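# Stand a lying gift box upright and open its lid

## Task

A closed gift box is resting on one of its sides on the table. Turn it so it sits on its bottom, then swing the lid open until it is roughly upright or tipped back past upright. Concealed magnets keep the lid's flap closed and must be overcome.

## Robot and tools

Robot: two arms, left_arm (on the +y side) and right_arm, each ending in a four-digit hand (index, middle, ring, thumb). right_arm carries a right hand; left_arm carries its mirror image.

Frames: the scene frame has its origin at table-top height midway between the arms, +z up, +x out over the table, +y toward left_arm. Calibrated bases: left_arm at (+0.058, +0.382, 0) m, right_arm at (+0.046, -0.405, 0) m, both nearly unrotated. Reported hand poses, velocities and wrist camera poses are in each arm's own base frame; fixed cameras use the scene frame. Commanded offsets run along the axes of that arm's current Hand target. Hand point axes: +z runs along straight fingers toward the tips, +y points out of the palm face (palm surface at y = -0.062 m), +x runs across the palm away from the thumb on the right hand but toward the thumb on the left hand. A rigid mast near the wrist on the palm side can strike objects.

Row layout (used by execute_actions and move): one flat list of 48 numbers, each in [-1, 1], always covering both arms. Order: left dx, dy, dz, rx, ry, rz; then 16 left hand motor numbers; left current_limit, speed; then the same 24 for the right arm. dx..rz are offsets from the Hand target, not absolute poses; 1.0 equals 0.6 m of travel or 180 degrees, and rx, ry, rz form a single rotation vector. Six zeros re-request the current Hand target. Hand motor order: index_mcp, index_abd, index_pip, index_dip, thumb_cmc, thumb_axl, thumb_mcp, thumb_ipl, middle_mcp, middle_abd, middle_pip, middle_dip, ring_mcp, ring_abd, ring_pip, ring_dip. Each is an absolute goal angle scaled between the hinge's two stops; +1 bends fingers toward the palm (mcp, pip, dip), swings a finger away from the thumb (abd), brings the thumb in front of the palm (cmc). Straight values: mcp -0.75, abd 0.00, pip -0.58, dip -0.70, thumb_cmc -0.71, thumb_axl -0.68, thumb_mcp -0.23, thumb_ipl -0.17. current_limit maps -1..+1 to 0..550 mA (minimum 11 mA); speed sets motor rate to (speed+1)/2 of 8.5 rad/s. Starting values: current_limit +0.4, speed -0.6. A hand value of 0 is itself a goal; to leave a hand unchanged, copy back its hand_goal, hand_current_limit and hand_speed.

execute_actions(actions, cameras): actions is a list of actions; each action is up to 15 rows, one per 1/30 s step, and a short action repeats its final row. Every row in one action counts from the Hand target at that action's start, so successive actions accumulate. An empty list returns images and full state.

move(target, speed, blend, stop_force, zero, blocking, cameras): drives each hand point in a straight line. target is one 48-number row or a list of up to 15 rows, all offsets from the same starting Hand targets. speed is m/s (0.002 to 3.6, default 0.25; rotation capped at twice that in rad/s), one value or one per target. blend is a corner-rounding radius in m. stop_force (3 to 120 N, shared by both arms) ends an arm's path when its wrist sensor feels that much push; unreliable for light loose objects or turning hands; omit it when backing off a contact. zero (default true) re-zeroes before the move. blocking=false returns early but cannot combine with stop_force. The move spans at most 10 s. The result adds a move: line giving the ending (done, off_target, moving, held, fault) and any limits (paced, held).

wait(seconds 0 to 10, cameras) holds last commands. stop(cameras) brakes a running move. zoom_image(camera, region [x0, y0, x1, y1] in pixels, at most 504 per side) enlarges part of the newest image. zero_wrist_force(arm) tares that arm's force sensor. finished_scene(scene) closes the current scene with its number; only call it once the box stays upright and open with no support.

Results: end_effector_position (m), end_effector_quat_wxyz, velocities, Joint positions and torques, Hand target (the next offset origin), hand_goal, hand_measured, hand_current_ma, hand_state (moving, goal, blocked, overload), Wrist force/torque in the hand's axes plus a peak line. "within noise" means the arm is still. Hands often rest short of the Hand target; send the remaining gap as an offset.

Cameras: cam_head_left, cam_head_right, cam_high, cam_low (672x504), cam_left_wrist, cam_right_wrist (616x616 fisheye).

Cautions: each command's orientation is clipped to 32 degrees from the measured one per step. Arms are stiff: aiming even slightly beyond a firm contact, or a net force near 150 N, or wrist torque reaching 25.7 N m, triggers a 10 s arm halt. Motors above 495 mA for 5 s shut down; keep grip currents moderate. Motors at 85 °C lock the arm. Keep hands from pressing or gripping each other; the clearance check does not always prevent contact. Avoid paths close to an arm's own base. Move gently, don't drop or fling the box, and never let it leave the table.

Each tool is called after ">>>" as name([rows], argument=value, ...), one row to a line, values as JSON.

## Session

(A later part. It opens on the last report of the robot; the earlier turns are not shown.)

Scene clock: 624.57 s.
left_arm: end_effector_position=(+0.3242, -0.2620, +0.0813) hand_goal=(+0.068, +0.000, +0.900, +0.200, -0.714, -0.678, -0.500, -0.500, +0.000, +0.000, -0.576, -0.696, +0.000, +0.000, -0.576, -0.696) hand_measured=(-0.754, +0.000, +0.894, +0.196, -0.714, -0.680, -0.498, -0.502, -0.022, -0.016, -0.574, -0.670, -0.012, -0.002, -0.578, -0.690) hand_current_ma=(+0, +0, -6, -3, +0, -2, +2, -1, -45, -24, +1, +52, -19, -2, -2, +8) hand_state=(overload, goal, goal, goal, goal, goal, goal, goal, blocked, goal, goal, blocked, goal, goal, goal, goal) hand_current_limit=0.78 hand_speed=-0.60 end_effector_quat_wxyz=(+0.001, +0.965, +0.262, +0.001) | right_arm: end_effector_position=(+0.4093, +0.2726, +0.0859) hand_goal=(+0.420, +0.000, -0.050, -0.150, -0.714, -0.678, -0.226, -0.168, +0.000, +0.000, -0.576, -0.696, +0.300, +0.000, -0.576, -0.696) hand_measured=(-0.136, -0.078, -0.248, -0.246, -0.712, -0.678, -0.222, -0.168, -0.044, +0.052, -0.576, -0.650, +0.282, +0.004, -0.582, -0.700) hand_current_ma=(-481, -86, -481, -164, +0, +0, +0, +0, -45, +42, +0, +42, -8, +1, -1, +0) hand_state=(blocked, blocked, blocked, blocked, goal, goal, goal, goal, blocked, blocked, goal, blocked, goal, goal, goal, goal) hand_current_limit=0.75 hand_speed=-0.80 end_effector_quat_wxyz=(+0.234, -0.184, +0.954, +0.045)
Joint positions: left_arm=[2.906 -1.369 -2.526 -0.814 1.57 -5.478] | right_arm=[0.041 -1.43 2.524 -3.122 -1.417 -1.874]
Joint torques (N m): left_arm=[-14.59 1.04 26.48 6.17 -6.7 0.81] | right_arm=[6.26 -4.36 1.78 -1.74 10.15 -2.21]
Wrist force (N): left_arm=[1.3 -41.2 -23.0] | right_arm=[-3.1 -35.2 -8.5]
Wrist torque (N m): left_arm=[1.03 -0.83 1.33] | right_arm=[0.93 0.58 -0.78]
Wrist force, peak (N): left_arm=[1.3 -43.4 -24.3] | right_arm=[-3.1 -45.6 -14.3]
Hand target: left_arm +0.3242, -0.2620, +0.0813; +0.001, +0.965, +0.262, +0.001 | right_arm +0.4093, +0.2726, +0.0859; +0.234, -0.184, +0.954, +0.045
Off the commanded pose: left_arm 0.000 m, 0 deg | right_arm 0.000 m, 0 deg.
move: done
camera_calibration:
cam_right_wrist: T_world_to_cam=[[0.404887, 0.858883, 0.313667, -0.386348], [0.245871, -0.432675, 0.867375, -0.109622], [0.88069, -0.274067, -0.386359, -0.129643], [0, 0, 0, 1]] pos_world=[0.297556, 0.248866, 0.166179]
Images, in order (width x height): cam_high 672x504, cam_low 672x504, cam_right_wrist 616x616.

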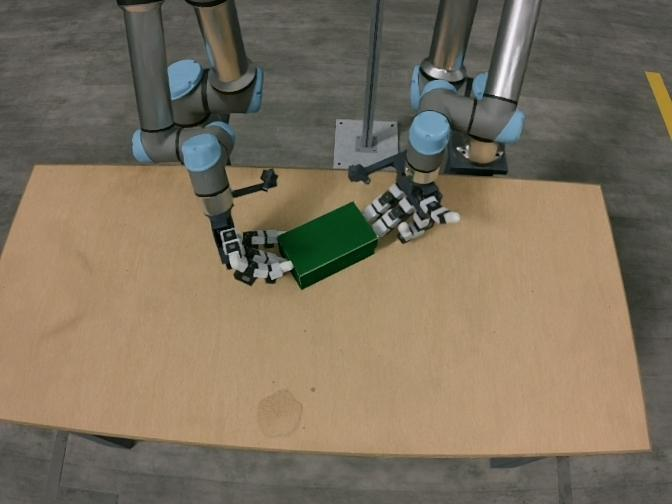

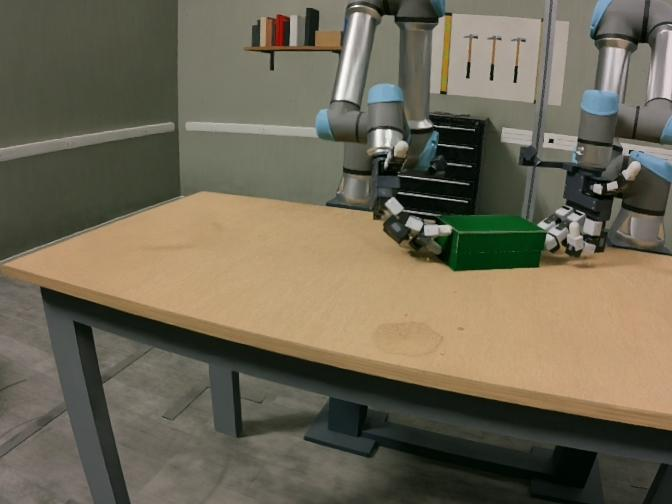

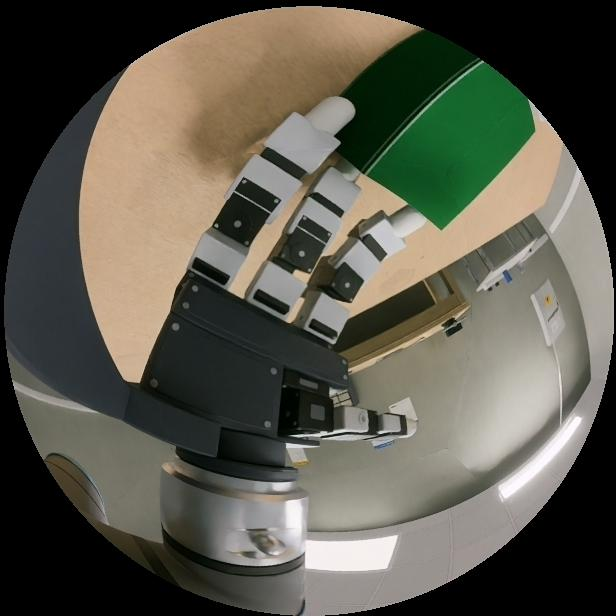

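>>> move([
  [0,0,0,0,0,0,0.068,0,0.9,0.2,-0.714,-0.678,-0.5,-0.5,0,0,-0.576,-0.696,0,0,-0.576,-0.696,0.78,-0.6,-0.0063,-0.041,0.0033,0,0,0,0.096,0,-0.576,-0.696,-0.714,-0.678,-0.226,-0.168,-0.068,0,-0.576,-0.696,-0.3,0,0.9,0,0.75,-0.6],
  [0,0,0,0,0,0,0.068,0,0.9,0.2,-0.714,-0.678,-0.5,-0.5,0,0,-0.576,-0.696,0,0,-0.576,-0.696,0.78,-0.6,-0.089,-0.0053,0.0707,-0.0069,0.2196,-0.0506,0.096,0,-0.576,-0.696,-0.714,-0.678,-0.226,-0.168,-0.068,0,-0.576,-0.696,-0.3,0,0.9,0,0.75,-0.6],
], speed=0.1, cameras=["cam_high","cam_low"])

>>> zoom_image(camera="cam_high", region=[220, 190, 400, 300])

>>> zoom_image(camera="cam_low", region=[370, 180, 620, 300])

Scene clock: 669.60 s.
left_arm: end_effector_position=(+0.3242, -0.2620, +0.0813) hand_goal=(+0.068, +0.000, +0.900, +0.200, -0.714, -0.678, -0.500, -0.500, +0.000, +0.000, -0.576, -0.696, +0.000, +0.000, -0.576, -0.696) hand_measured=(-0.754, +0.000, +0.894, +0.196, -0.714, -0.680, -0.498, -0.502, -0.016, -0.004, -0.576, -0.694, -0.012, -0.004, -0.578, -0.694) hand_current_ma=(+0, +0, -6, -3, +0, -2, +2, -1, -29, -2, +0, +3, -19, -3, -2, +3) hand_state=(overload, goal, goal, goal, goal, goal, goal, goal, goal, goal, goal, goal, goal, goal, goal, goal) hand_current_limit=0.78 hand_speed=-0.60 end_effector_quat_wxyz=(+0.001, +0.965, +0.262, +0.001) | right_arm: end_effector_position=(+0.4726, +0.2945, +0.0730) hand_goal=(+0.096, +0.000, -0.576, -0.696, -0.714, -0.678, -0.226, -0.168, -0.068, +0.000, -0.576, -0.696, -0.300, +0.000, +0.900, +0.000) hand_measured=(+0.082, +0.000, -0.576, -0.694, -0.712, -0.678, -0.222, -0.168, -0.072, +0.002, -0.576, -0.694, -0.302, -0.002, +0.894, -0.002) hand_current_ma=(-6, +0, +0, +0, +0, +0, +0, +0, -1, +0, +0, +0, +0, +0, -1, +0) hand_state=(goal, goal, goal, goal, goal, goal, goal, goal, goal, goal, goal, goal, goal, goal, goal, goal) hand_current_limit=0.75 hand_speed=-0.60 end_effector_quat_wxyz=(-0.101, -0.264, +0.959, -0.028)
Joint positions: left_arm=[2.906 -1.369 -2.526 -0.814 1.57 -5.478] | right_arm=[0.182 -1.186 1.827 -2.015 -1.644 -1.919]
Joint torques (N m): left_arm=[-14.76 13.81 25.95 1.93 2.08 0.78] | right_arm=[8.38 -26.55 -25.18 -0.77 -2.33 1.88]
Wrist force (N): left_arm=[-0.1 -1.2 0.5] | right_arm=[-0.3 -0.1 0.0]
Wrist torque (N m): left_arm=[-0.01 0.02 0.00] | right_arm=[0.01 0.06 -0.03]
Wrist force, peak (N): left_arm=[1.3 -41.5 -23.1] | right_arm=[-3.5 -35.4 -9.0]
Hand target: left_arm +0.3242, -0.2620, +0.0813; +0.001, +0.965, +0.262, +0.001 | right_arm +0.4726, +0.2945, +0.0730; -0.101, -0.264, +0.959, -0.028
Off the commanded pose: left_arm 0.000 m, 0 deg | right_arm 0.000 m, 0 deg.
move: done
Images, in order (width x height): cam_high 672x504, cam_low 672x504.

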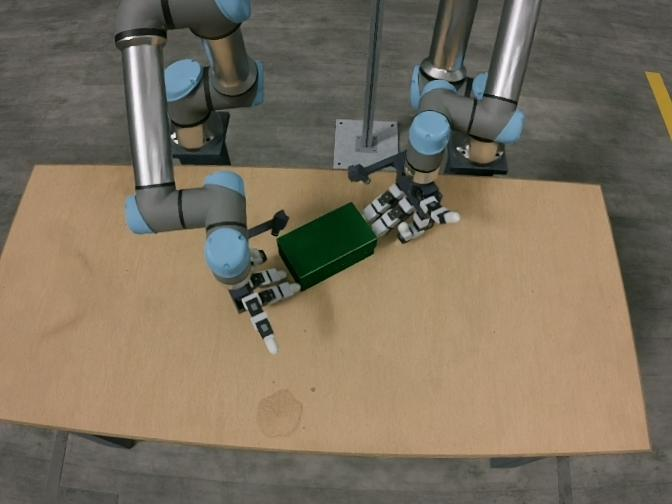

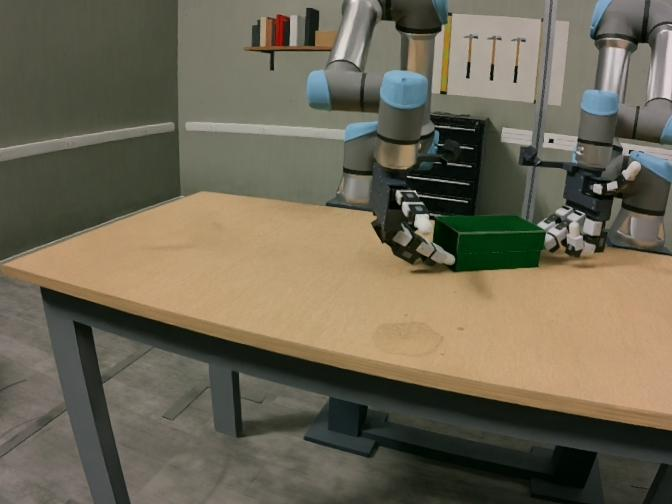

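Scaled by 2.800 from the camera's 672x504 image, which has a finer 960x720 frame.

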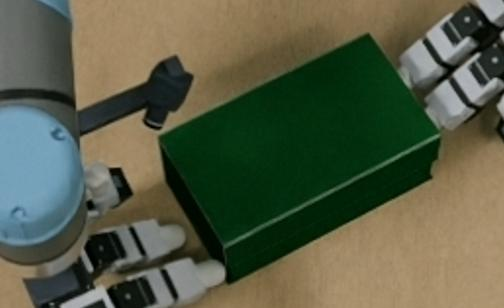

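Scaled by 2.016 from the camera's 672x504 image, which has a finer 960x720 frame.

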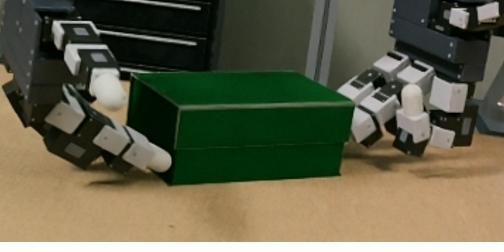

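>>> move(target=[0,0,0,0,0,0,0.068,0,0.9,0.2,-0.714,-0.678,-0.5,-0.5,0,0,-0.576,-0.696,0,0,-0.576,-0.696,0.78,-0.6,-0.036,0.015,-0.0076,0,0,0,0.096,0,-0.576,-0.696,-0.714,-0.678,-0.226,-0.168,-0.068,0,-0.576,-0.696,-0.3,0,0.9,0,0.75,-0.6], speed=0.1, cameras=["cam_high","cam_low"])

>>> zoom_image(camera="cam_high", region=[220, 190, 400, 300])

>>> zoom_image(camera="cam_low", region=[370, 180, 620, 300])

Scene clock: 684.53 s.
left_arm: end_effector_position=(+0.3242, -0.2620, +0.0813) hand_goal=(+0.068, +0.000, +0.900, +0.200, -0.714, -0.678, -0.500, -0.500, +0.000, +0.000, -0.576, -0.696, +0.000, +0.000, -0.576, -0.696) hand_measured=(-0.754, +0.000, +0.894, +0.196, -0.714, -0.680, -0.498, -0.502, -0.016, +0.024, -0.576, -0.694, -0.012, -0.004, -0.578, -0.694) hand_current_ma=(+0, +0, -6, -3, +0, -2, +2, -1, -29, +38, +0, +2, -19, -3, -2, +3) hand_state=(overload, goal, goal, goal, goal, goal, goal, goal, goal, blocked, goal, goal, goal, goal, goal, goal) hand_current_limit=0.78 hand_speed=-0.60 end_effector_quat_wxyz=(+0.001, +0.965, +0.262, +0.001) | right_arm: end_effector_position=(+0.4869, +0.3134, +0.0730) hand_goal=(+0.096, +0.000, -0.576, -0.696, -0.714, -0.678, -0.226, -0.168, -0.068, +0.000, -0.576, -0.696, -0.300, +0.000, +0.900, +0.000) hand_measured=(+0.082, +0.002, -0.578, -0.694, -0.712, -0.678, -0.222, -0.168, -0.072, +0.002, -0.576, -0.694, -0.302, -0.002, +0.894, -0.002) hand_current_ma=(-6, +0, +0, +0, +0, +0, +0, +0, -1, +0, +0, +0, +0, +0, -1, +0) hand_state=(goal, goal, goal, goal, goal, goal, goal, goal, goal, goal, goal, goal, goal, goal, goal, goal) hand_current_limit=0.75 hand_speed=-0.60 end_effector_quat_wxyz=(-0.101, -0.264, +0.959, -0.028)
Joint positions: left_arm=[2.906 -1.369 -2.526 -0.814 1.57 -5.478] | right_arm=[0.209 -1.144 1.763 -1.99 -1.638 -1.892]
Joint torques (N m): left_arm=[-14.48 13.76 25.49 2.68 1.18 0.85] | right_arm=[12.98 -26.66 -24.4 0.13 3.47 1.58]
Wrist force (N): left_arm=[-1.1 -5.3 -1.9] | right_arm=[-0.3 -4.5 -1.7]
Wrist torque (N m): left_arm=[0.07 -0.13 0.18] | right_arm=[0.01 0.03 0.02]
Wrist force, peak (N): left_arm=[-1.4 -5.7 -1.6] | right_arm=[-0.3 -4.7 -1.8]
Hand target: left_arm +0.3242, -0.2620, +0.0813; +0.001, +0.965, +0.262, +0.001 | right_arm +0.4870, +0.3135, +0.0729; -0.101, -0.264, +0.959, -0.028
Off the commanded pose: left_arm 0.000 m, 0 deg | right_arm 0.000 m, 0 deg.
move: done
Images, in order (width x height): cam_high 672x504, cam_low 672x504.

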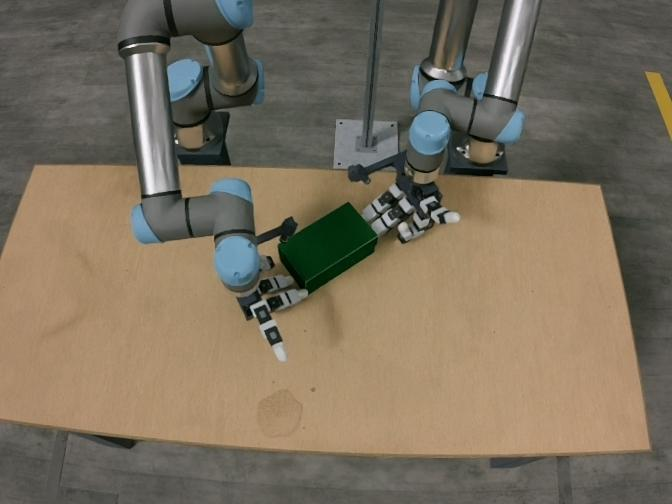

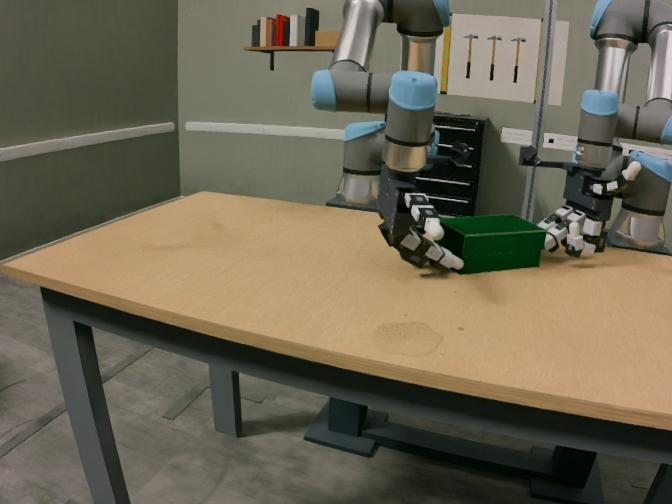

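Scaled by 2.800 from the camera's 672x504 image, which has a finer 960x720 frame.

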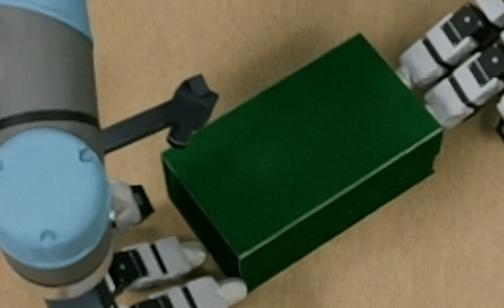

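Scaled by 2.016 from the camera's 672x504 image, which has a finer 960x720 frame.

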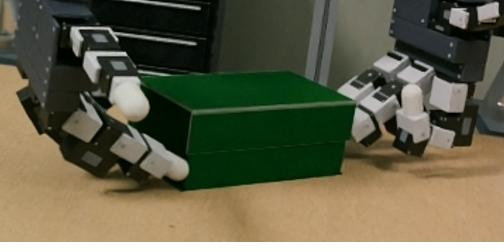

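>>> move([
  [0,0,0,0,0,0,0.068,0,0.9,0.2,-0.714,-0.678,-0.5,-0.5,0,0,-0.576,-0.696,0,0,-0.576,-0.696,0.78,-0.6,-0.004,-0.0332,-0.001,0,0,0,0.096,0,-0.576,-0.696,-0.714,-0.678,-0.226,-0.168,-0.068,0,-0.576,-0.696,-0.3,0,0.9,0,0.75,-0.6],
  [0,0,0,0,0,0,0.068,0,0.9,0.2,-0.714,-0.678,-0.5,-0.5,0,0,-0.576,-0.696,0,0,-0.576,-0.696,0.78,-0.6,-0.0505,-0.03,-0.0108,0,0,-0.039,0.096,0,-0.576,-0.696,-0.714,-0.678,-0.226,-0.168,-0.068,0,-0.576,-0.696,-0.3,0,0.9,0,0.75,-0.6],
  [0,0,0,0,0,0,0.068,0,0.9,0.2,-0.714,-0.678,-0.5,-0.5,0,0,-0.576,-0.696,0,0,-0.576,-0.696,0.78,-0.6,-0.0432,0.023,-0.0092,0,0,-0.039,0.096,0,-0.576,-0.696,-0.714,-0.678,-0.226,-0.168,-0.068,0,-0.576,-0.696,-0.3,0,0.9,0,0.75,-0.6],
], speed=0.12, blend=0.004, cameras=["cam_high","cam_low"])

>>> zoom_image(camera="cam_high", region=[220, 190, 400, 320])

>>> zoom_image(camera="cam_low", region=[370, 180, 620, 300])

Scene clock: 700.00 s.
left_arm: end_effector_position=(+0.3242, -0.2620, +0.0813) hand_goal=(+0.068, +0.000, +0.900, +0.200, -0.714, -0.678, -0.500, -0.500, +0.000, +0.000, -0.576, -0.696, +0.000, +0.000, -0.576, -0.696) hand_measured=(-0.754, +0.000, +0.894, +0.196, -0.714, -0.680, -0.498, -0.502, -0.016, +0.016, -0.578, -0.694, -0.012, -0.004, -0.578, -0.694) hand_current_ma=(+0, +0, -6, -3, +0, -2, +2, -1, -28, +22, -1, +2, -19, -3, -2, +3) hand_state=(overload, goal, goal, goal, goal, goal, goal, goal, goal, goal, goal, goal, goal, goal, goal, goal) hand_current_limit=0.78 hand_speed=-0.60 end_effector_quat_wxyz=(+0.001, +0.965, +0.262, +0.001) | right_arm: end_effector_position=(+0.5028, +0.3388, +0.0730) hand_goal=(+0.096, +0.000, -0.576, -0.696, -0.714, -0.678, -0.226, -0.168, -0.068, +0.000, -0.576, -0.696, -0.300, +0.000, +0.900, +0.000) hand_measured=(+0.082, +0.002, -0.578, -0.694, -0.712, -0.678, -0.222, -0.168, -0.076, +0.002, -0.576, -0.694, -0.302, -0.002, +0.894, -0.002) hand_current_ma=(-6, +0, +0, +0, +0, +0, +0, +0, -2, +0, +0, +0, +0, +0, -1, +0) hand_state=(goal, goal, goal, goal, goal, goal, goal, goal, goal, goal, goal, goal, goal, goal, goal, goal) hand_current_limit=0.75 hand_speed=-0.60 end_effector_quat_wxyz=(-0.103, -0.322, +0.941, -0.022)
Joint positions: left_arm=[2.906 -1.369 -2.526 -0.814 1.57 -5.478] | right_arm=[0.246 -1.07 1.651 -1.951 -1.631 -1.979]
Joint torques (N m): left_arm=[-13.26 14.1 25.22 3.71 -1.57 0.56] | right_arm=[13.8 -49.57 -8.37 -2.54 4.1 1.97]
Wrist force (N): left_arm=[-0.8 -4.9 -1.4] | right_arm=[-0.3 -7.9 -4.6]
Wrist torque (N m): left_arm=[0.08 -0.06 0.12] | right_arm=[0.16 0.21 -0.26]
Wrist force, peak (N): left_arm=[-1.4 -5.7 -2.1] | right_arm=[-0.3 -7.9 -4.6]
Hand target: left_arm +0.3242, -0.2620, +0.0813; +0.001, +0.965, +0.262, +0.001 | right_arm +0.5027, +0.3389, +0.0729; -0.103, -0.322, +0.941, -0.022
Off the commanded pose: left_arm 0.000 m, 0 deg | right_arm 0.000 m, 0 deg.
move: done
Images, in order (width x height): cam_high 672x504, cam_low 672x504.

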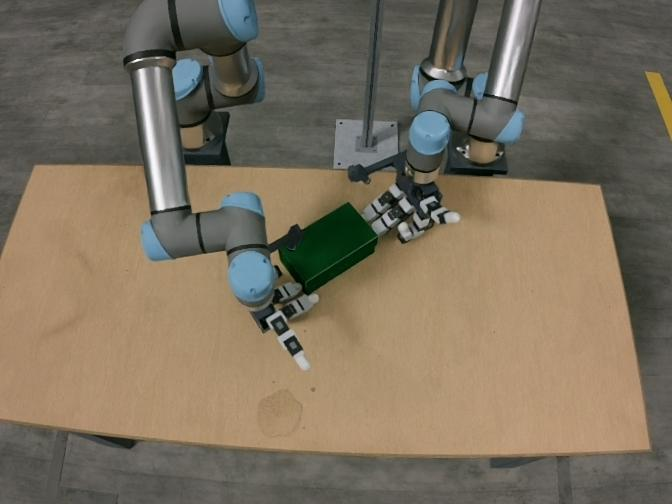

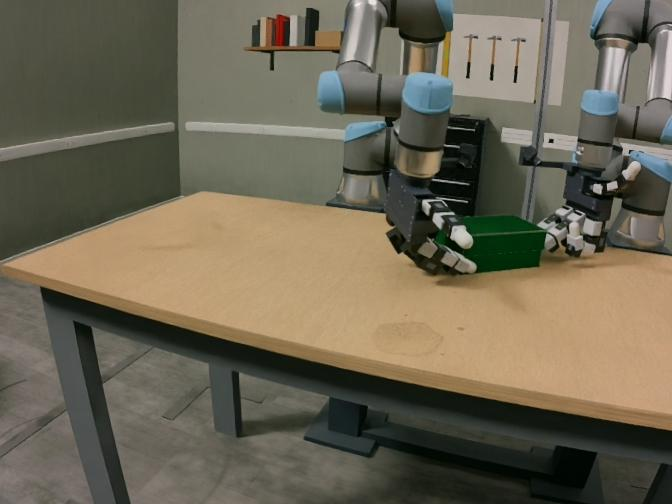

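Scaled by 2.800 from the camera's 672x504 image, which has a finer 960x720 frame.

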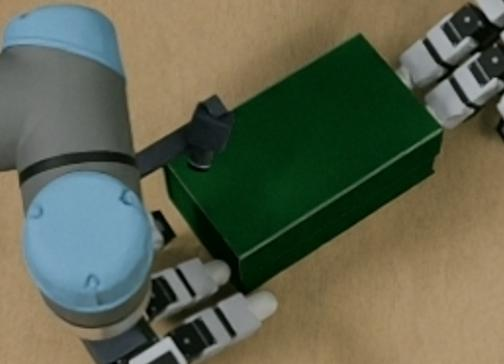

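Scaled by 2.016 from the camera's 672x504 image, which has a finer 960x720 frame.

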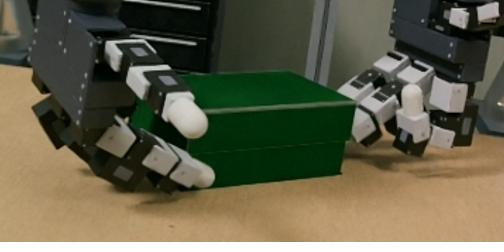

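>>> move(target=[0,0,0,0,0,0,0.068,0,0.9,0.2,-0.714,-0.678,-0.5,-0.5,0,0,-0.576,-0.696,0,0,-0.576,-0.696,0.78,-0.6,0,0.04,0,0,0,0,0.096,0,-0.576,-0.696,-0.714,-0.678,-0.226,-0.168,-0.068,0,-0.576,-0.696,-0.3,0,0.9,0,0.75,-0.6], speed=0.03, stop_force=40)

>>> move(target=[0,0,0,0,0,0,0.068,0,0.9,0.2,-0.714,-0.678,-0.5,-0.5,0,0,-0.576,-0.696,0,0,-0.576,-0.696,0.78,-0.6,0,0,0,0,0,0,0.096,0.4,-0.576,-0.696,-0.714,-0.678,-0.226,-0.168,-0.068,0,-0.576,-0.696,-0.3,0,0.9,0,0.75,-0.8], cameras=["cam_high","cam_low","cam_right_wrist"])

>>> zoom_image(camera="cam_low", region=[370, 180, 620, 300])

Scene clock: 707.67 s.
left_arm: end_effector_position=(+0.3242, -0.2620, +0.0813) hand_goal=(+0.068, +0.000, +0.900, +0.200, -0.714, -0.678, -0.500, -0.500, +0.000, +0.000, -0.576, -0.696, +0.000, +0.000, -0.576, -0.696) hand_measured=(-0.754, +0.000, +0.894, +0.196, -0.714, -0.680, -0.498, -0.502, -0.028, +0.036, -0.578, -0.668, -0.012, -0.004, -0.578, -0.694) hand_current_ma=(+0, +0, -6, -3, +0, -2, +2, -1, -62, +69, -1, +58, -19, -3, -2, +3) hand_state=(overload, goal, goal, goal, goal, goal, goal, goal, blocked, blocked, goal, blocked, goal, goal, goal, goal) hand_current_limit=0.78 hand_speed=-0.60 end_effector_quat_wxyz=(+0.001, +0.965, +0.262, +0.001) | right_arm: end_effector_position=(+0.4998, +0.3429, +0.0732) hand_goal=(+0.096, +0.000, -0.576, -0.696, -0.714, -0.678, -0.226, -0.168, -0.068, +0.000, -0.576, -0.696, -0.300, +0.000, +0.900, +0.000) hand_measured=(+0.082, +0.002, -0.578, -0.694, -0.712, -0.678, -0.222, -0.168, -0.108, +0.006, -0.560, -0.650, -0.302, -0.002, +0.894, -0.002) hand_current_ma=(-6, +0, +0, +0, +0, +0, +0, +0, -39, +1, +6, +43, +0, +0, -1, +0) hand_state=(goal, goal, goal, goal, goal, goal, goal, goal, blocked, goal, goal, blocked, goal, goal, goal, goal) hand_current_limit=0.75 hand_speed=-0.60 end_effector_quat_wxyz=(-0.102, -0.322, +0.941, -0.022)
Joint positions: left_arm=[2.906 -1.369 -2.526 -0.814 1.57 -5.478] | right_arm=[0.253 -1.072 1.654 -1.951 -1.63 -1.971]
Joint torques (N m): left_arm=[-13.4 2.08 25.54 6.82 -6.99 0.57] | right_arm=[11.85 -17.67 -12.22 2.65 3.82 -1.68]
Wrist force (N): left_arm=[-1.0 -38.8 -21.4] | right_arm=[-0.7 -38.3 -25.3]
Wrist torque (N m): left_arm=[0.81 -0.56 0.98] | right_arm=[0.96 0.65 -0.83]
Wrist force, peak (N): left_arm=[-0.9 -39.9 -21.8] | right_arm=[-0.5 -54.3 -36.8]
Hand target: left_arm +0.3242, -0.2620, +0.0813; +0.001, +0.965, +0.262, +0.001 | right_arm +0.4998, +0.3429, +0.0732; -0.102, -0.322, +0.941, -0.022 (not the last commanded pose)
Off the commanded pose: left_arm 0.000 m, 0 deg | right_arm 0.019 m, 0 deg.
move: contact (right_arm)

Scene clock: 708.23 s.
left_arm: end_effector_position=(+0.3242, -0.2620, +0.0813) hand_goal=(+0.068, +0.000, +0.900, +0.200, -0.714, -0.678, -0.500, -0.500, +0.000, +0.000, -0.576, -0.696, +0.000, +0.000, -0.576, -0.696) hand_measured=(-0.754, +0.000, +0.894, +0.196, -0.714, -0.680, -0.498, -0.502, -0.028, +0.036, -0.578, -0.668, -0.012, -0.004, -0.578, -0.694) hand_current_ma=(+0, +0, -6, -3, +0, -2, +2, -1, -62, +69, -1, +58, -19, -3, -2, +3) hand_state=(overload, goal, goal, goal, goal, goal, goal, goal, blocked, blocked, goal, blocked, goal, goal, goal, goal) hand_current_limit=0.78 hand_speed=-0.60 end_effector_quat_wxyz=(+0.001, +0.965, +0.262, +0.001) | right_arm: end_effector_position=(+0.4998, +0.3429, +0.0732) hand_goal=(+0.096, +0.400, -0.576, -0.696, -0.714, -0.678, -0.226, -0.168, -0.068, +0.000, -0.576, -0.696, -0.300, +0.000, +0.900, +0.000) hand_measured=(+0.082, +0.172, -0.578, -0.694, -0.712, -0.678, -0.222, -0.168, -0.108, +0.006, -0.560, -0.650, -0.302, -0.002, +0.894, -0.002) hand_current_ma=(-6, -481, +0, +0, +0, +0, +0, +0, -39, +1, +6, +43, +0, +0, -1, +0) hand_state=(goal, blocked, goal, goal, goal, goal, goal, goal, blocked, goal, goal, blocked, goal, goal, goal, goal) hand_current_limit=0.75 hand_speed=-0.80 end_effector_quat_wxyz=(-0.102, -0.322, +0.941, -0.022)
Joint positions: left_arm=[2.906 -1.369 -2.526 -0.814 1.57 -5.478] | right_arm=[0.253 -1.072 1.654 -1.951 -1.63 -1.971]
Joint torques (N m): left_arm=[-13.38 0.99 25.35 6.63 -7.05 0.34] | right_arm=[11.61 -18.47 -9.47 3.18 3.96 -1.76]
Wrist force (N): left_arm=[-0.8 -38.7 -21.4] | right_arm=[-5.1 -36.2 -23.8]
Wrist torque (N m): left_arm=[0.81 -0.59 0.99] | right_arm=[0.90 0.47 -0.68]
Wrist force, peak (N): left_arm=[-0.8 -38.9 -21.4] | right_arm=[-0.8 -38.5 -25.2]
Hand target: left_arm +0.3242, -0.2620, +0.0813; +0.001, +0.965, +0.262, +0.001 | right_arm +0.4998, +0.3429, +0.0732; -0.102, -0.322, +0.941, -0.022
Off the commanded pose: left_arm 0.000 m, 0 deg | right_arm 0.000 m, 0 deg.
move: done
camera_calibration:
cam_right_wrist: T_world_to_cam=[[0.184183, 0.965591, -0.183602, -0.36917], [0.788769, -0.0337509, 0.613763, -0.480026], [0.586447, -0.257865, -0.767845, -0.0255733], [0, 0, 0, 1]] pos_world=[0.461622, 0.333672, 0.207205]
Images, in order (width x height): cam_high 672x504, cam_low 672x504, cam_right_wrist 616x616.

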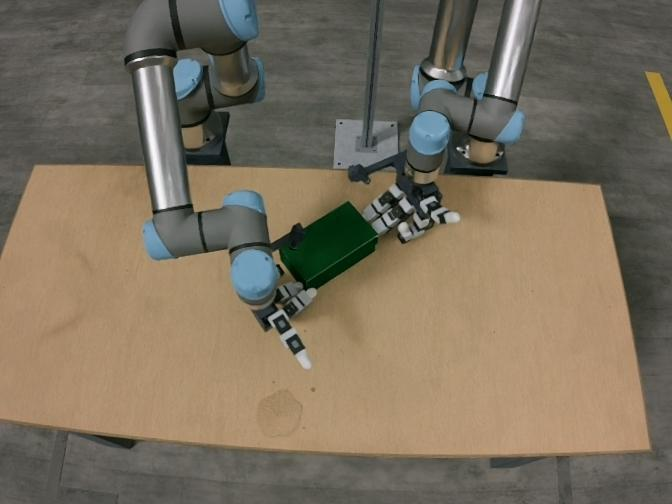

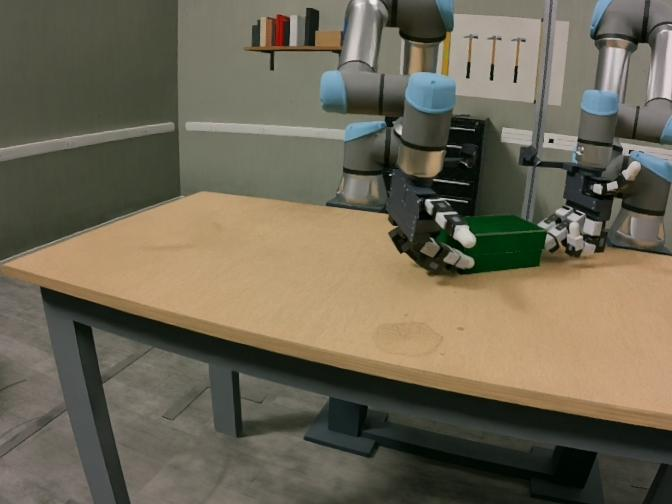

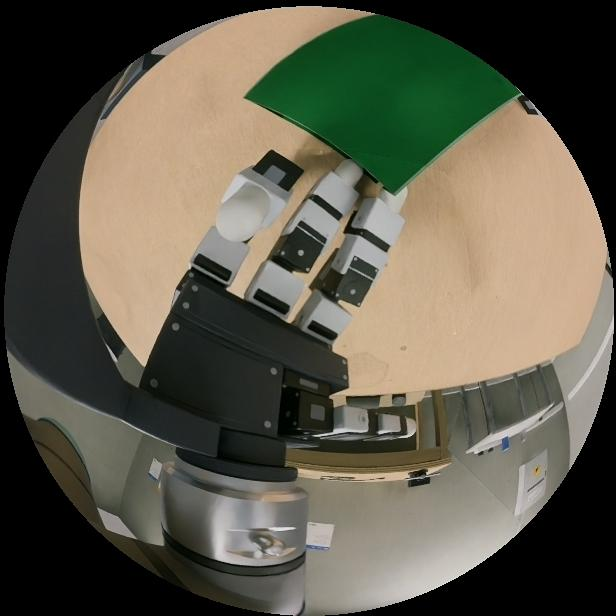

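Scaled by 2.016 from the camera's 672x504 image, which has a finer 960x720 frame.

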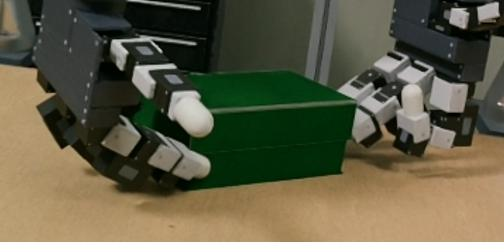

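>>> move(target=[0,0,0,0,0,0,0.068,0,0.9,0.2,-0.714,-0.678,-0.5,-0.5,0,0,-0.576,-0.696,0,0,-0.576,-0.696,0.78,-0.6,0.04,0,-0.0065,0,-0.111,0,0.096,0.4,-0.576,-0.696,-0.714,-0.678,-0.226,-0.168,-0.068,0,-0.576,-0.696,-0.3,0,0.9,0,0.75,-0.8], speed=0.05, cameras=["cam_high","cam_low","cam_right_wrist"])

>>> zoom_image(camera="cam_low", region=[370, 180, 620, 300])

Scene clock: 715.47 s.
left_arm: end_effector_position=(+0.3242, -0.2620, +0.0813) hand_goal=(+0.068, +0.000, +0.900, +0.200, -0.714, -0.678, -0.500, -0.500, +0.000, +0.000, -0.576, -0.696, +0.000, +0.000, -0.576, -0.696) hand_measured=(-0.754, +0.000, +0.894, +0.196, -0.714, -0.680, -0.498, -0.502, -0.028, +0.036, -0.578, -0.668, -0.012, -0.004, -0.578, -0.694) hand_current_ma=(+0, +0, -6, -3, +0, -2, +2, -1, -62, +69, -1, +59, -19, -3, -2, +3) hand_state=(overload, goal, goal, goal, goal, goal, goal, goal, blocked, blocked, goal, blocked, goal, goal, goal, goal) hand_current_limit=0.78 hand_speed=-0.60 end_effector_quat_wxyz=(+0.001, +0.965, +0.262, +0.001) | right_arm: end_effector_position=(+0.4820, +0.3288, +0.0820) hand_goal=(+0.096, +0.400, -0.576, -0.696, -0.714, -0.678, -0.226, -0.168, -0.068, +0.000, -0.576, -0.696, -0.300, +0.000, +0.900, +0.000) hand_measured=(+0.054, +0.108, -0.604, -0.710, -0.712, -0.678, -0.222, -0.168, -0.112, +0.008, -0.562, -0.648, -0.302, -0.002, +0.894, -0.002) hand_current_ma=(-39, -481, -16, -5, +0, +0, +0, +0, -44, +2, +5, +48, +0, +0, -1, +0) hand_state=(blocked, blocked, blocked, goal, goal, goal, goal, goal, blocked, goal, goal, blocked, goal, goal, goal, goal) hand_current_limit=0.75 hand_speed=-0.80 end_effector_quat_wxyz=(+0.062, -0.321, +0.944, +0.034)
Joint positions: left_arm=[2.906 -1.369 -2.526 -0.814 1.57 -5.478] | right_arm=[0.177 -1.229 1.989 -2.444 -1.484 -2.044]
Joint torques (N m): left_arm=[-14.46 0.7 26.28 6.7 -5.71 0.29] | right_arm=[3.24 -36.38 4.69 2.14 6.2 -2.43]
Wrist force (N): left_arm=[-1.0 -36.3 -19.9] | right_arm=[-10.4 -27.3 -15.7]
Wrist torque (N m): left_arm=[0.78 -0.53 0.91] | right_arm=[0.79 0.15 -0.59]
Wrist force, peak (N): left_arm=[-0.9 -38.9 -21.5] | right_arm=[-10.2 -42.6 -28.2]
Hand target: left_arm +0.3242, -0.2620, +0.0813; +0.001, +0.965, +0.262, +0.001 | right_arm +0.4820, +0.3288, +0.0820; +0.062, -0.321, +0.944, +0.034
Off the commanded pose: left_arm 0.000 m, 0 deg | right_arm 0.000 m, 0 deg.
move: done
camera_calibration:
cam_right_wrist: T_world_to_cam=[[0.20702, 0.975096, 0.0795688, -0.386458], [0.593249, -0.18979, 0.782327, -0.340103], [0.777945, -0.114754, -0.617765, -0.163676], [0, 0, 0, 1]] pos_world=[0.409101, 0.293503, 0.195708]
Images, in order (width x height): cam_high 672x504, cam_low 672x504, cam_right_wrist 616x616.

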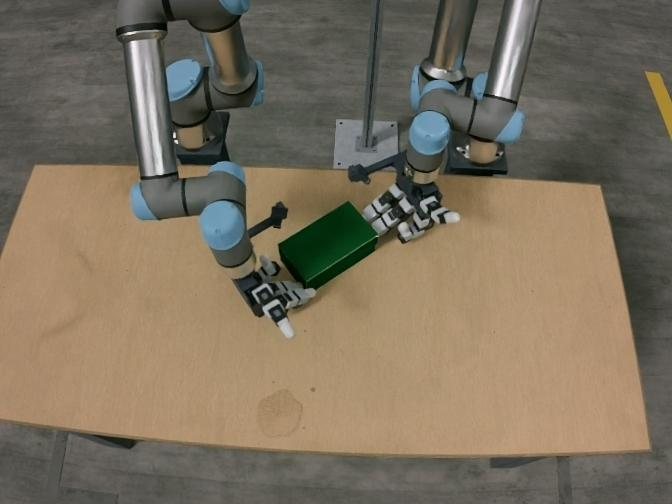

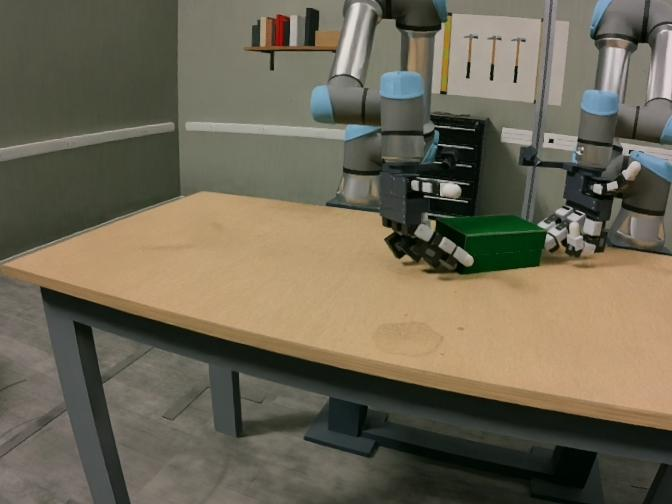

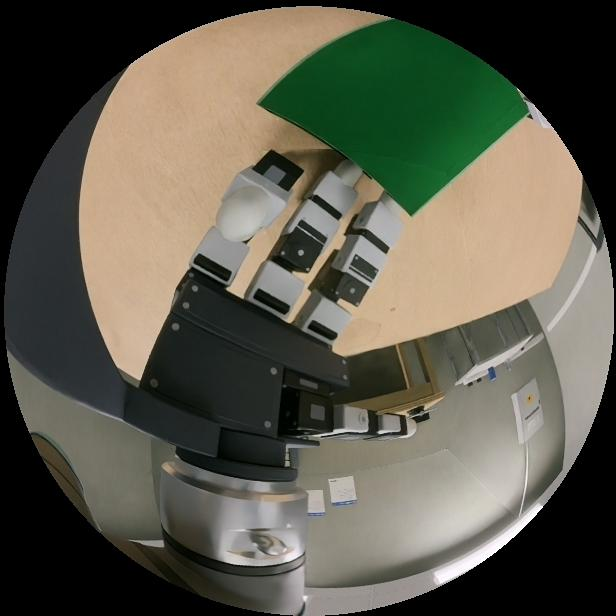

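Scaled by 2.016 from the camera's 672x504 image, which has a finer 960x720 frame.

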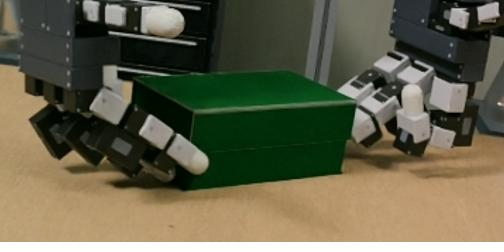

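>>> move(target=[0,0,0,0,0,0,0.068,0,0.9,0.2,-0.714,-0.678,-0.5,-0.5,0,0,-0.576,-0.696,0,0,-0.576,-0.696,0.78,-0.6,0.04,0,-0.0065,0,-0.111,0,0.096,0.4,-0.576,-0.696,-0.714,-0.678,-0.226,-0.168,-0.068,0,-0.576,-0.696,-0.3,0,0.9,0,0.75,-0.8], speed=0.05, cameras=["cam_low","cam_right_wrist"])

>>> zoom_image(camera="cam_low", region=[370, 180, 620, 300])

>>> zoom_image(camera="cam_right_wrist", region=[260, 20, 540, 260])

Scene clock: 722.33 s.
left_arm: end_effector_position=(+0.3242, -0.2620, +0.0813) hand_goal=(+0.068, +0.000, +0.900, +0.200, -0.714, -0.678, -0.500, -0.500, +0.000, +0.000, -0.576, -0.696, +0.000, +0.000, -0.576, -0.696) hand_measured=(-0.754, +0.000, +0.894, +0.196, -0.714, -0.680, -0.498, -0.502, -0.020, +0.036, -0.576, -0.684, -0.012, -0.004, -0.578, -0.694) hand_current_ma=(+0, +0, -6, -3, +0, -2, +2, -1, -43, +69, +0, +20, -19, -3, -2, +3) hand_state=(overload, goal, goal, goal, goal, goal, goal, goal, blocked, blocked, goal, goal, goal, goal, goal, goal) hand_current_limit=0.78 hand_speed=-0.60 end_effector_quat_wxyz=(+0.001, +0.965, +0.262, +0.001) | right_arm: end_effector_position=(+0.4653, +0.3142, +0.0851) hand_goal=(+0.096, +0.400, -0.576, -0.696, -0.714, -0.678, -0.226, -0.168, -0.068, +0.000, -0.576, -0.696, -0.300, +0.000, +0.900, +0.000) hand_measured=(+0.016, +0.224, -0.632, -0.718, -0.712, -0.678, -0.222, -0.168, -0.100, +0.060, -0.582, -0.696, -0.272, -0.002, +0.894, -0.002) hand_current_ma=(-134, -386, -61, -11, +0, +0, +0, +0, -25, +55, -1, +0, +19, +0, -1, +0) hand_state=(blocked, blocked, blocked, blocked, goal, goal, goal, goal, blocked, blocked, goal, goal, blocked, goal, goal, goal) hand_current_limit=0.75 hand_speed=-0.80 end_effector_quat_wxyz=(+0.233, -0.311, +0.917, +0.087)
Joint positions: left_arm=[2.906 -1.369 -2.526 -0.814 1.57 -5.478] | right_arm=[0.075 -1.259 2.278 -3.014 -1.29 -2.089]
Joint torques (N m): left_arm=[-13.91 4.18 24.62 3.01 -0.88 0.14] | right_arm=[-1.06 19.2 18.41 6.9 3.2 -2.01]
Wrist force (N): left_arm=[-1.0 -8.3 -3.9] | right_arm=[-25.2 -11.3 -75.5]
Wrist torque (N m): left_arm=[0.09 -0.15 0.23] | right_arm=[5.68 4.21 -1.91]
Wrist force, peak (N): left_arm=[-1.0 -36.7 -20.0] | right_arm=[-19.4 -17.6 -79.0]
Hand target: left_arm +0.3242, -0.2620, +0.0813; +0.001, +0.965, +0.262, +0.001 | right_arm +0.4628, +0.3140, +0.0825; +0.225, -0.310, +0.919, +0.090
Off the commanded pose: left_arm 0.000 m, 0 deg | right_arm 0.004 m, 1 deg.
move: off_target (right_arm)
camera_calibration:
cam_right_wrist: T_world_to_cam=[[0.151858, 0.928407, 0.339116, -0.350703], [0.34794, -0.371346, 0.860837, -0.170879], [0.925136, -0.0127329, -0.379421, -0.271256], [0, 0, 0, 1]] pos_world=[0.363661, 0.258686, 0.163107]
Images, in order (width x height): cam_low 672x504, cam_right_wrist 616x616.

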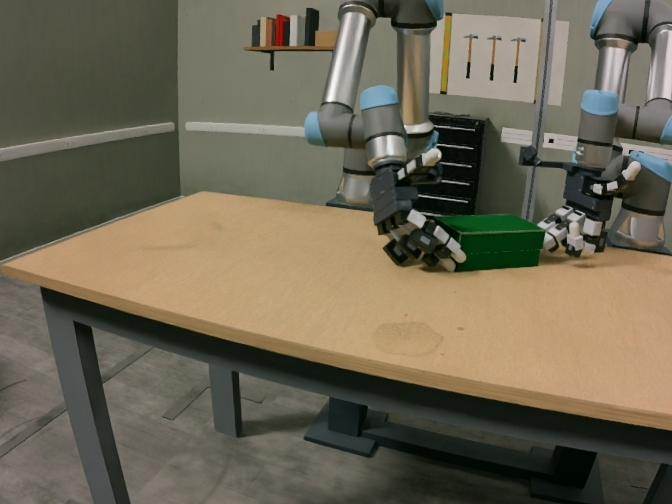

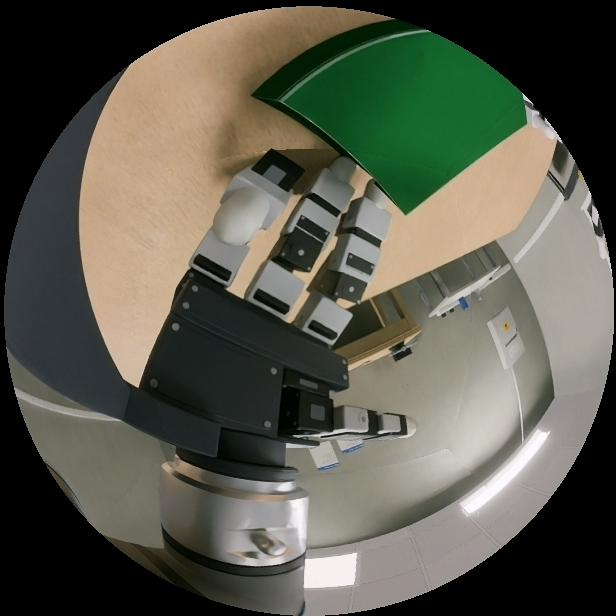

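Scaled by 2.016 from the camera's 672x504 image, which has a finer 960x720 frame.

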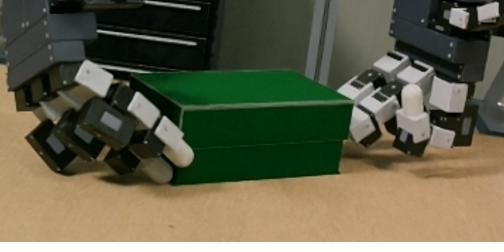

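Scaled by 1.800 from the camera's 616x616 image, which has a finer 880x880 frame.

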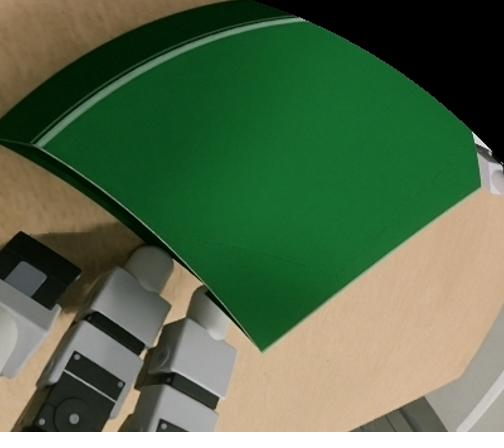

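>>> move(target=[0,0,0,0,0,0,0.068,0,0.9,0.2,-0.714,-0.678,-0.5,-0.5,0,0,-0.576,-0.696,0,0,-0.576,-0.696,0.78,-0.6,-0.1,-0.1,-0.15,0,0.24,0,0.068,0,-0.576,-0.696,-0.714,-0.678,-0.226,-0.168,0.068,0,-0.576,-0.696,0.068,0,-0.576,-0.696,0.75,-0.6], speed=0.15, cameras=["cam_high","cam_low"])

>>> zoom_image(camera="cam_high", region=[220, 190, 400, 300])

>>> zoom_image(camera="cam_low", region=[400, 190, 580, 290])

Scene clock: 788.27 s.
left_arm: end_effector_position=(+0.3242, -0.2620, +0.0813) hand_goal=(+0.068, +0.000, +0.900, +0.200, -0.714, -0.678, -0.500, -0.500, +0.000, +0.000, -0.576, -0.696, +0.000, +0.000, -0.576, -0.696) hand_measured=(-0.754, +0.000, +0.894, +0.196, -0.714, -0.680, -0.498, -0.502, -0.016, +0.004, -0.576, -0.694, -0.012, -0.004, -0.578, -0.694) hand_current_ma=(+0, +0, -6, -3, +0, -2, +2, -1, -29, +2, -1, +3, -19, -3, -2, +3) hand_state=(overload, goal, goal, goal, goal, goal, goal, goal, goal, goal, goal, goal, goal, goal, goal, goal) hand_current_limit=0.78 hand_speed=-0.60 end_effector_quat_wxyz=(+0.001, +0.965, +0.262, +0.001) | right_arm: end_effector_position=(+0.5094, +0.2709, +0.1886) hand_goal=(+0.068, +0.000, -0.576, -0.696, -0.714, -0.678, -0.226, -0.168, +0.068, +0.000, -0.576, -0.696, +0.068, +0.000, -0.576, -0.696) hand_measured=(+0.054, +0.002, -0.582, -0.700, -0.712, -0.678, -0.222, -0.168, +0.050, +0.002, -0.584, -0.700, +0.064, -0.002, -0.576, -0.694) hand_current_ma=(-6, +0, -1, +0, +0, +0, +0, +0, -9, +0, -2, +0, -1, +0, +0, +0) hand_state=(goal, goal, goal, goal, goal, goal, goal, goal, goal, goal, goal, goal, goal, goal, goal, goal) hand_current_limit=0.75 hand_speed=-0.60 end_effector_quat_wxyz=(-0.129, -0.321, +0.938, -0.031)
Joint positions: left_arm=[2.906 -1.369 -2.526 -0.814 1.57 -5.478] | right_arm=[0.146 -1.207 1.522 -1.642 -1.678 -2.072]
Joint torques (N m): left_arm=[-13.22 12.62 25.16 2.67 -1.91 0.15] | right_arm=[8.81 -29.05 -29.98 -0.44 -2.72 1.62]
Wrist force (N): left_arm=[0.2 -1.9 0.1] | right_arm=[-0.4 0.2 0.1]
Wrist torque (N m): left_arm=[-0.07 -0.02 0.04] | right_arm=[0.08 0.05 -0.02]
Wrist force, peak (N): left_arm=[-0.2 -10.8 -5.0] | right_arm=[-27.3 -12.4 -77.2]
Hand target: left_arm +0.3242, -0.2620, +0.0813; +0.001, +0.965, +0.262, +0.001 | right_arm +0.5095, +0.2709, +0.1886; -0.129, -0.321, +0.938, -0.031
Off the commanded pose: left_arm 0.000 m, 0 deg | right_arm 0.000 m, 0 deg.
move: done
Images, in order (width x height): cam_high 672x504, cam_low 672x504.

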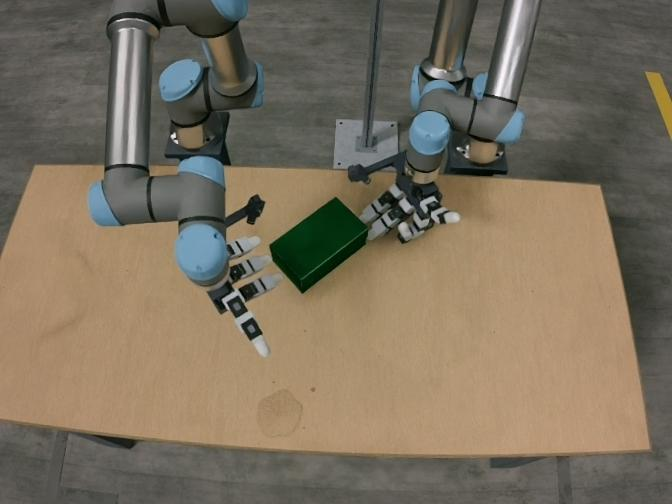

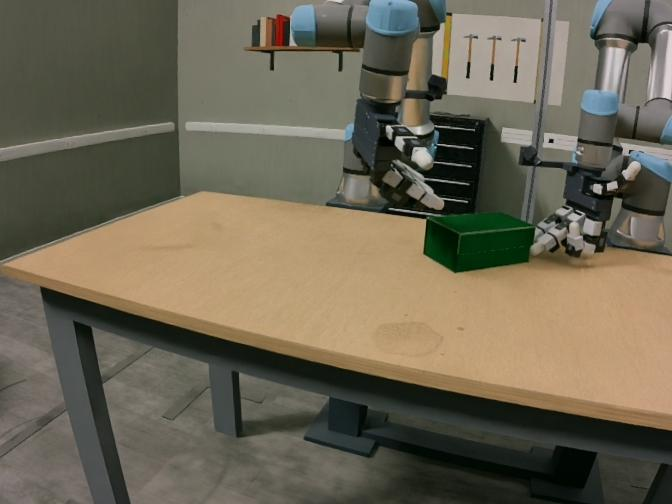

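Scaled by 2.800 from the camera's 672x504 image, which has a finer 960x720 frame.

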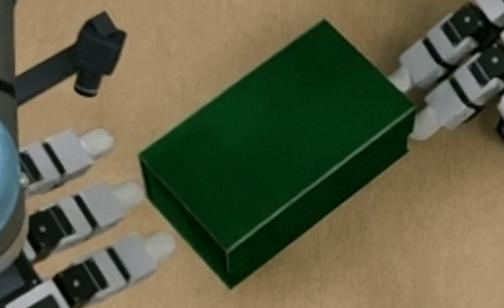

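Scaled by 2.800 from the camera's 672x504 image, which has a finer 960x720 frame.

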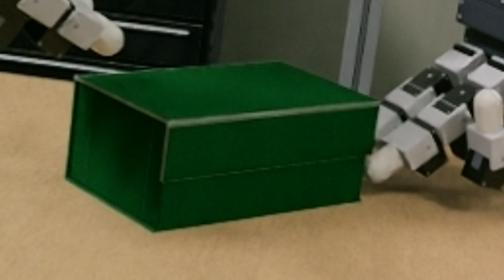

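>>> move([
  [0,0,0,0,0,0,0.068,0,0.9,0.2,-0.714,-0.678,-0.5,-0.5,0,0,-0.576,-0.696,0,0,-0.576,-0.696,0.78,-0.6,0.218,0.1415,0.0628,-0.0547,-0.0747,0.459,0.068,0,-0.576,-0.696,-0.714,-0.678,-0.226,-0.168,0.068,0,-0.576,-0.696,0.068,0,-0.576,-0.696,0.75,-0.6],
  [0,0,0,0,0,0,0.068,0,0.9,0.2,-0.714,-0.678,-0.5,-0.5,0,0,-0.576,-0.696,0,0,-0.576,-0.696,0.78,-0.6,0.176,0.1375,0.219,-0.0547,-0.0747,0.459,0.068,0,-0.576,-0.696,-0.714,-0.678,-0.226,-0.168,0.068,0,-0.576,-0.696,0.068,0,-0.576,-0.696,0.75,-0.6],
], speed=0.3, blend=0.02)

>>> move(target=[0,0,0,0,0,0,0.068,0,0.9,0.2,-0.714,-0.678,-0.5,-0.5,0,0,-0.576,-0.696,0,0,-0.576,-0.696,0.78,-0.6,0,0.13,0,0,0,-0.1,0.068,0,-0.576,-0.696,-0.714,-0.678,-0.226,-0.168,0.068,0,-0.576,-0.696,0.068,0,-0.576,-0.696,0.75,-0.6], speed=0.1, cameras=["cam_high"])

Scene clock: 816.60 s.
left_arm: end_effector_position=(+0.3242, -0.2620, +0.0813) hand_goal=(+0.068, +0.000, +0.900, +0.200, -0.714, -0.678, -0.500, -0.500, +0.000, +0.000, -0.576, -0.696, +0.000, +0.000, -0.576, -0.696) hand_measured=(-0.754, +0.000, +0.894, +0.196, -0.714, -0.680, -0.498, -0.502, -0.016, +0.004, -0.576, -0.694, -0.012, -0.004, -0.578, -0.694) hand_current_ma=(+0, +0, -6, -3, +0, -2, +2, -1, -29, +2, -1, +3, -19, -3, -2, +3) hand_state=(overload, goal, goal, goal, goal, goal, goal, goal, goal, goal, goal, goal, goal, goal, goal, goal) hand_current_limit=0.78 hand_speed=-0.60 end_effector_quat_wxyz=(+0.001, +0.965, +0.262, +0.001) | right_arm: end_effector_position=(+0.3496, +0.2549, +0.0915) hand_goal=(+0.068, +0.000, -0.576, -0.696, -0.714, -0.678, -0.226, -0.168, +0.068, +0.000, -0.576, -0.696, +0.068, +0.000, -0.576, -0.696) hand_measured=(+0.062, +0.000, -0.576, -0.694, -0.712, -0.678, -0.222, -0.168, +0.056, +0.002, -0.580, -0.698, +0.064, -0.002, -0.576, -0.694) hand_current_ma=(-1, +0, +0, +0, +0, +0, +0, +0, -4, +0, +0, +0, -1, +0, +0, +0) hand_state=(goal, goal, goal, goal, goal, goal, goal, goal, goal, goal, goal, goal, goal, goal, goal, goal) hand_current_limit=0.75 hand_speed=-0.60 end_effector_quat_wxyz=(+0.000, +0.385, +0.923, +0.000)
Joint positions: left_arm=[2.906 -1.369 -2.526 -0.814 1.57 -5.478] | right_arm=[0.262 -1.748 2.472 -2.295 -1.571 -0.518]
Joint torques (N m): left_arm=[-13.51 12.59 25.03 2.61 -1.82 0] | right_arm=[9.67 -2.3 -11.59 -4.3 -2.47 2.22]
Wrist force (N): left_arm=[0.3 -1.8 0.2] | right_arm=[-0.4 -1.1 -0.6]
Wrist torque (N m): left_arm=[-0.06 -0.03 0.05] | right_arm=[0.13 0.04 -0.18]
Wrist force, peak (N): left_arm=[0.0 -2.0 0.5] | right_arm=[-0.9 -4.6 -5.7]
Hand target: left_arm +0.3242, -0.2620, +0.0813; +0.001, +0.965, +0.262, +0.001 | right_arm +0.3497, +0.2549, +0.0915; +0.000, +0.385, +0.923, +0.000
Off the commanded pose: left_arm 0.000 m, 0 deg | right_arm 0.000 m, 0 deg.
move: done

Scene clock: 818.70 s.
left_arm: end_effector_position=(+0.3242, -0.2620, +0.0813) hand_goal=(+0.068, +0.000, +0.900, +0.200, -0.714, -0.678, -0.500, -0.500, +0.000, +0.000, -0.576, -0.696, +0.000, +0.000, -0.576, -0.696) hand_measured=(-0.754, +0.000, +0.894, +0.196, -0.714, -0.680, -0.498, -0.502, -0.024, -0.008, -0.588, -0.700, -0.012, -0.004, -0.578, -0.694) hand_current_ma=(+0, +0, -6, -3, +0, -2, +2, -1, -50, -9, -17, -6, -19, -3, -2, +3) hand_state=(overload, goal, goal, goal, goal, goal, goal, goal, blocked, goal, goal, goal, goal, goal, goal, goal) hand_current_limit=0.78 hand_speed=-0.60 end_effector_quat_wxyz=(+0.001, +0.965, +0.262, +0.001) | right_arm: end_effector_position=(+0.4051, +0.3097, +0.0915) hand_goal=(+0.068, +0.000, -0.576, -0.696, -0.714, -0.678, -0.226, -0.168, +0.068, +0.000, -0.576, -0.696, +0.068, +0.000, -0.576, -0.696) hand_measured=(+0.060, -0.012, -0.578, -0.696, -0.712, -0.678, -0.222, -0.168, +0.056, -0.002, -0.580, -0.698, +0.054, -0.014, -0.582, -0.696) hand_current_ma=(-2, -3, +0, +0, +0, +0, +0, +0, -4, +0, +0, +0, -6, -4, -1, +0) hand_state=(goal, goal, goal, goal, goal, goal, goal, goal, goal, goal, goal, goal, goal, goal, goal, goal) hand_current_limit=0.75 hand_speed=-0.60 end_effector_quat_wxyz=(+0.000, +0.236, +0.972, +0.000)
Joint positions: left_arm=[2.906 -1.369 -2.526 -0.814 1.57 -5.478] | right_arm=[0.295 -1.537 2.283 -2.317 -1.571 -0.799]
Joint torques (N m): left_arm=[-13.28 13.41 24.31 2.65 -1.79 -0.07] | right_arm=[10.17 -9.66 -25.8 -1.65 3.15 -1.53]
Wrist force (N): left_arm=[0.2 -3.6 -0.1] | right_arm=[-1.7 -1.9 -0.6]
Wrist torque (N m): left_arm=[0.04 0.01 0.05] | right_arm=[0.23 -0.08 -0.03]
Wrist force, peak (N): left_arm=[0.5 -4.3 -1.2] | right_arm=[-2.0 -2.0 -0.6]
Hand target: left_arm +0.3242, -0.2620, +0.0813; +0.001, +0.965, +0.262, +0.001 | right_arm +0.4051, +0.3097, +0.0915; +0.000, +0.236, +0.972, +0.000
Off the commanded pose: left_arm 0.000 m, 0 deg | right_arm 0.000 m, 0 deg.
move: done
Images, in order (width x height): cam_high 672x504.

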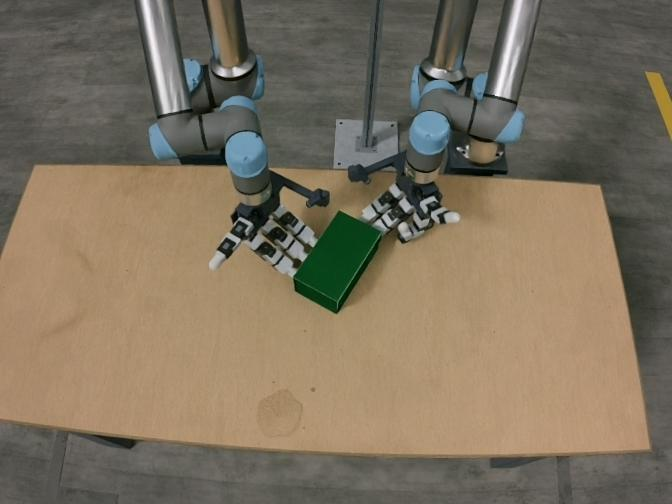

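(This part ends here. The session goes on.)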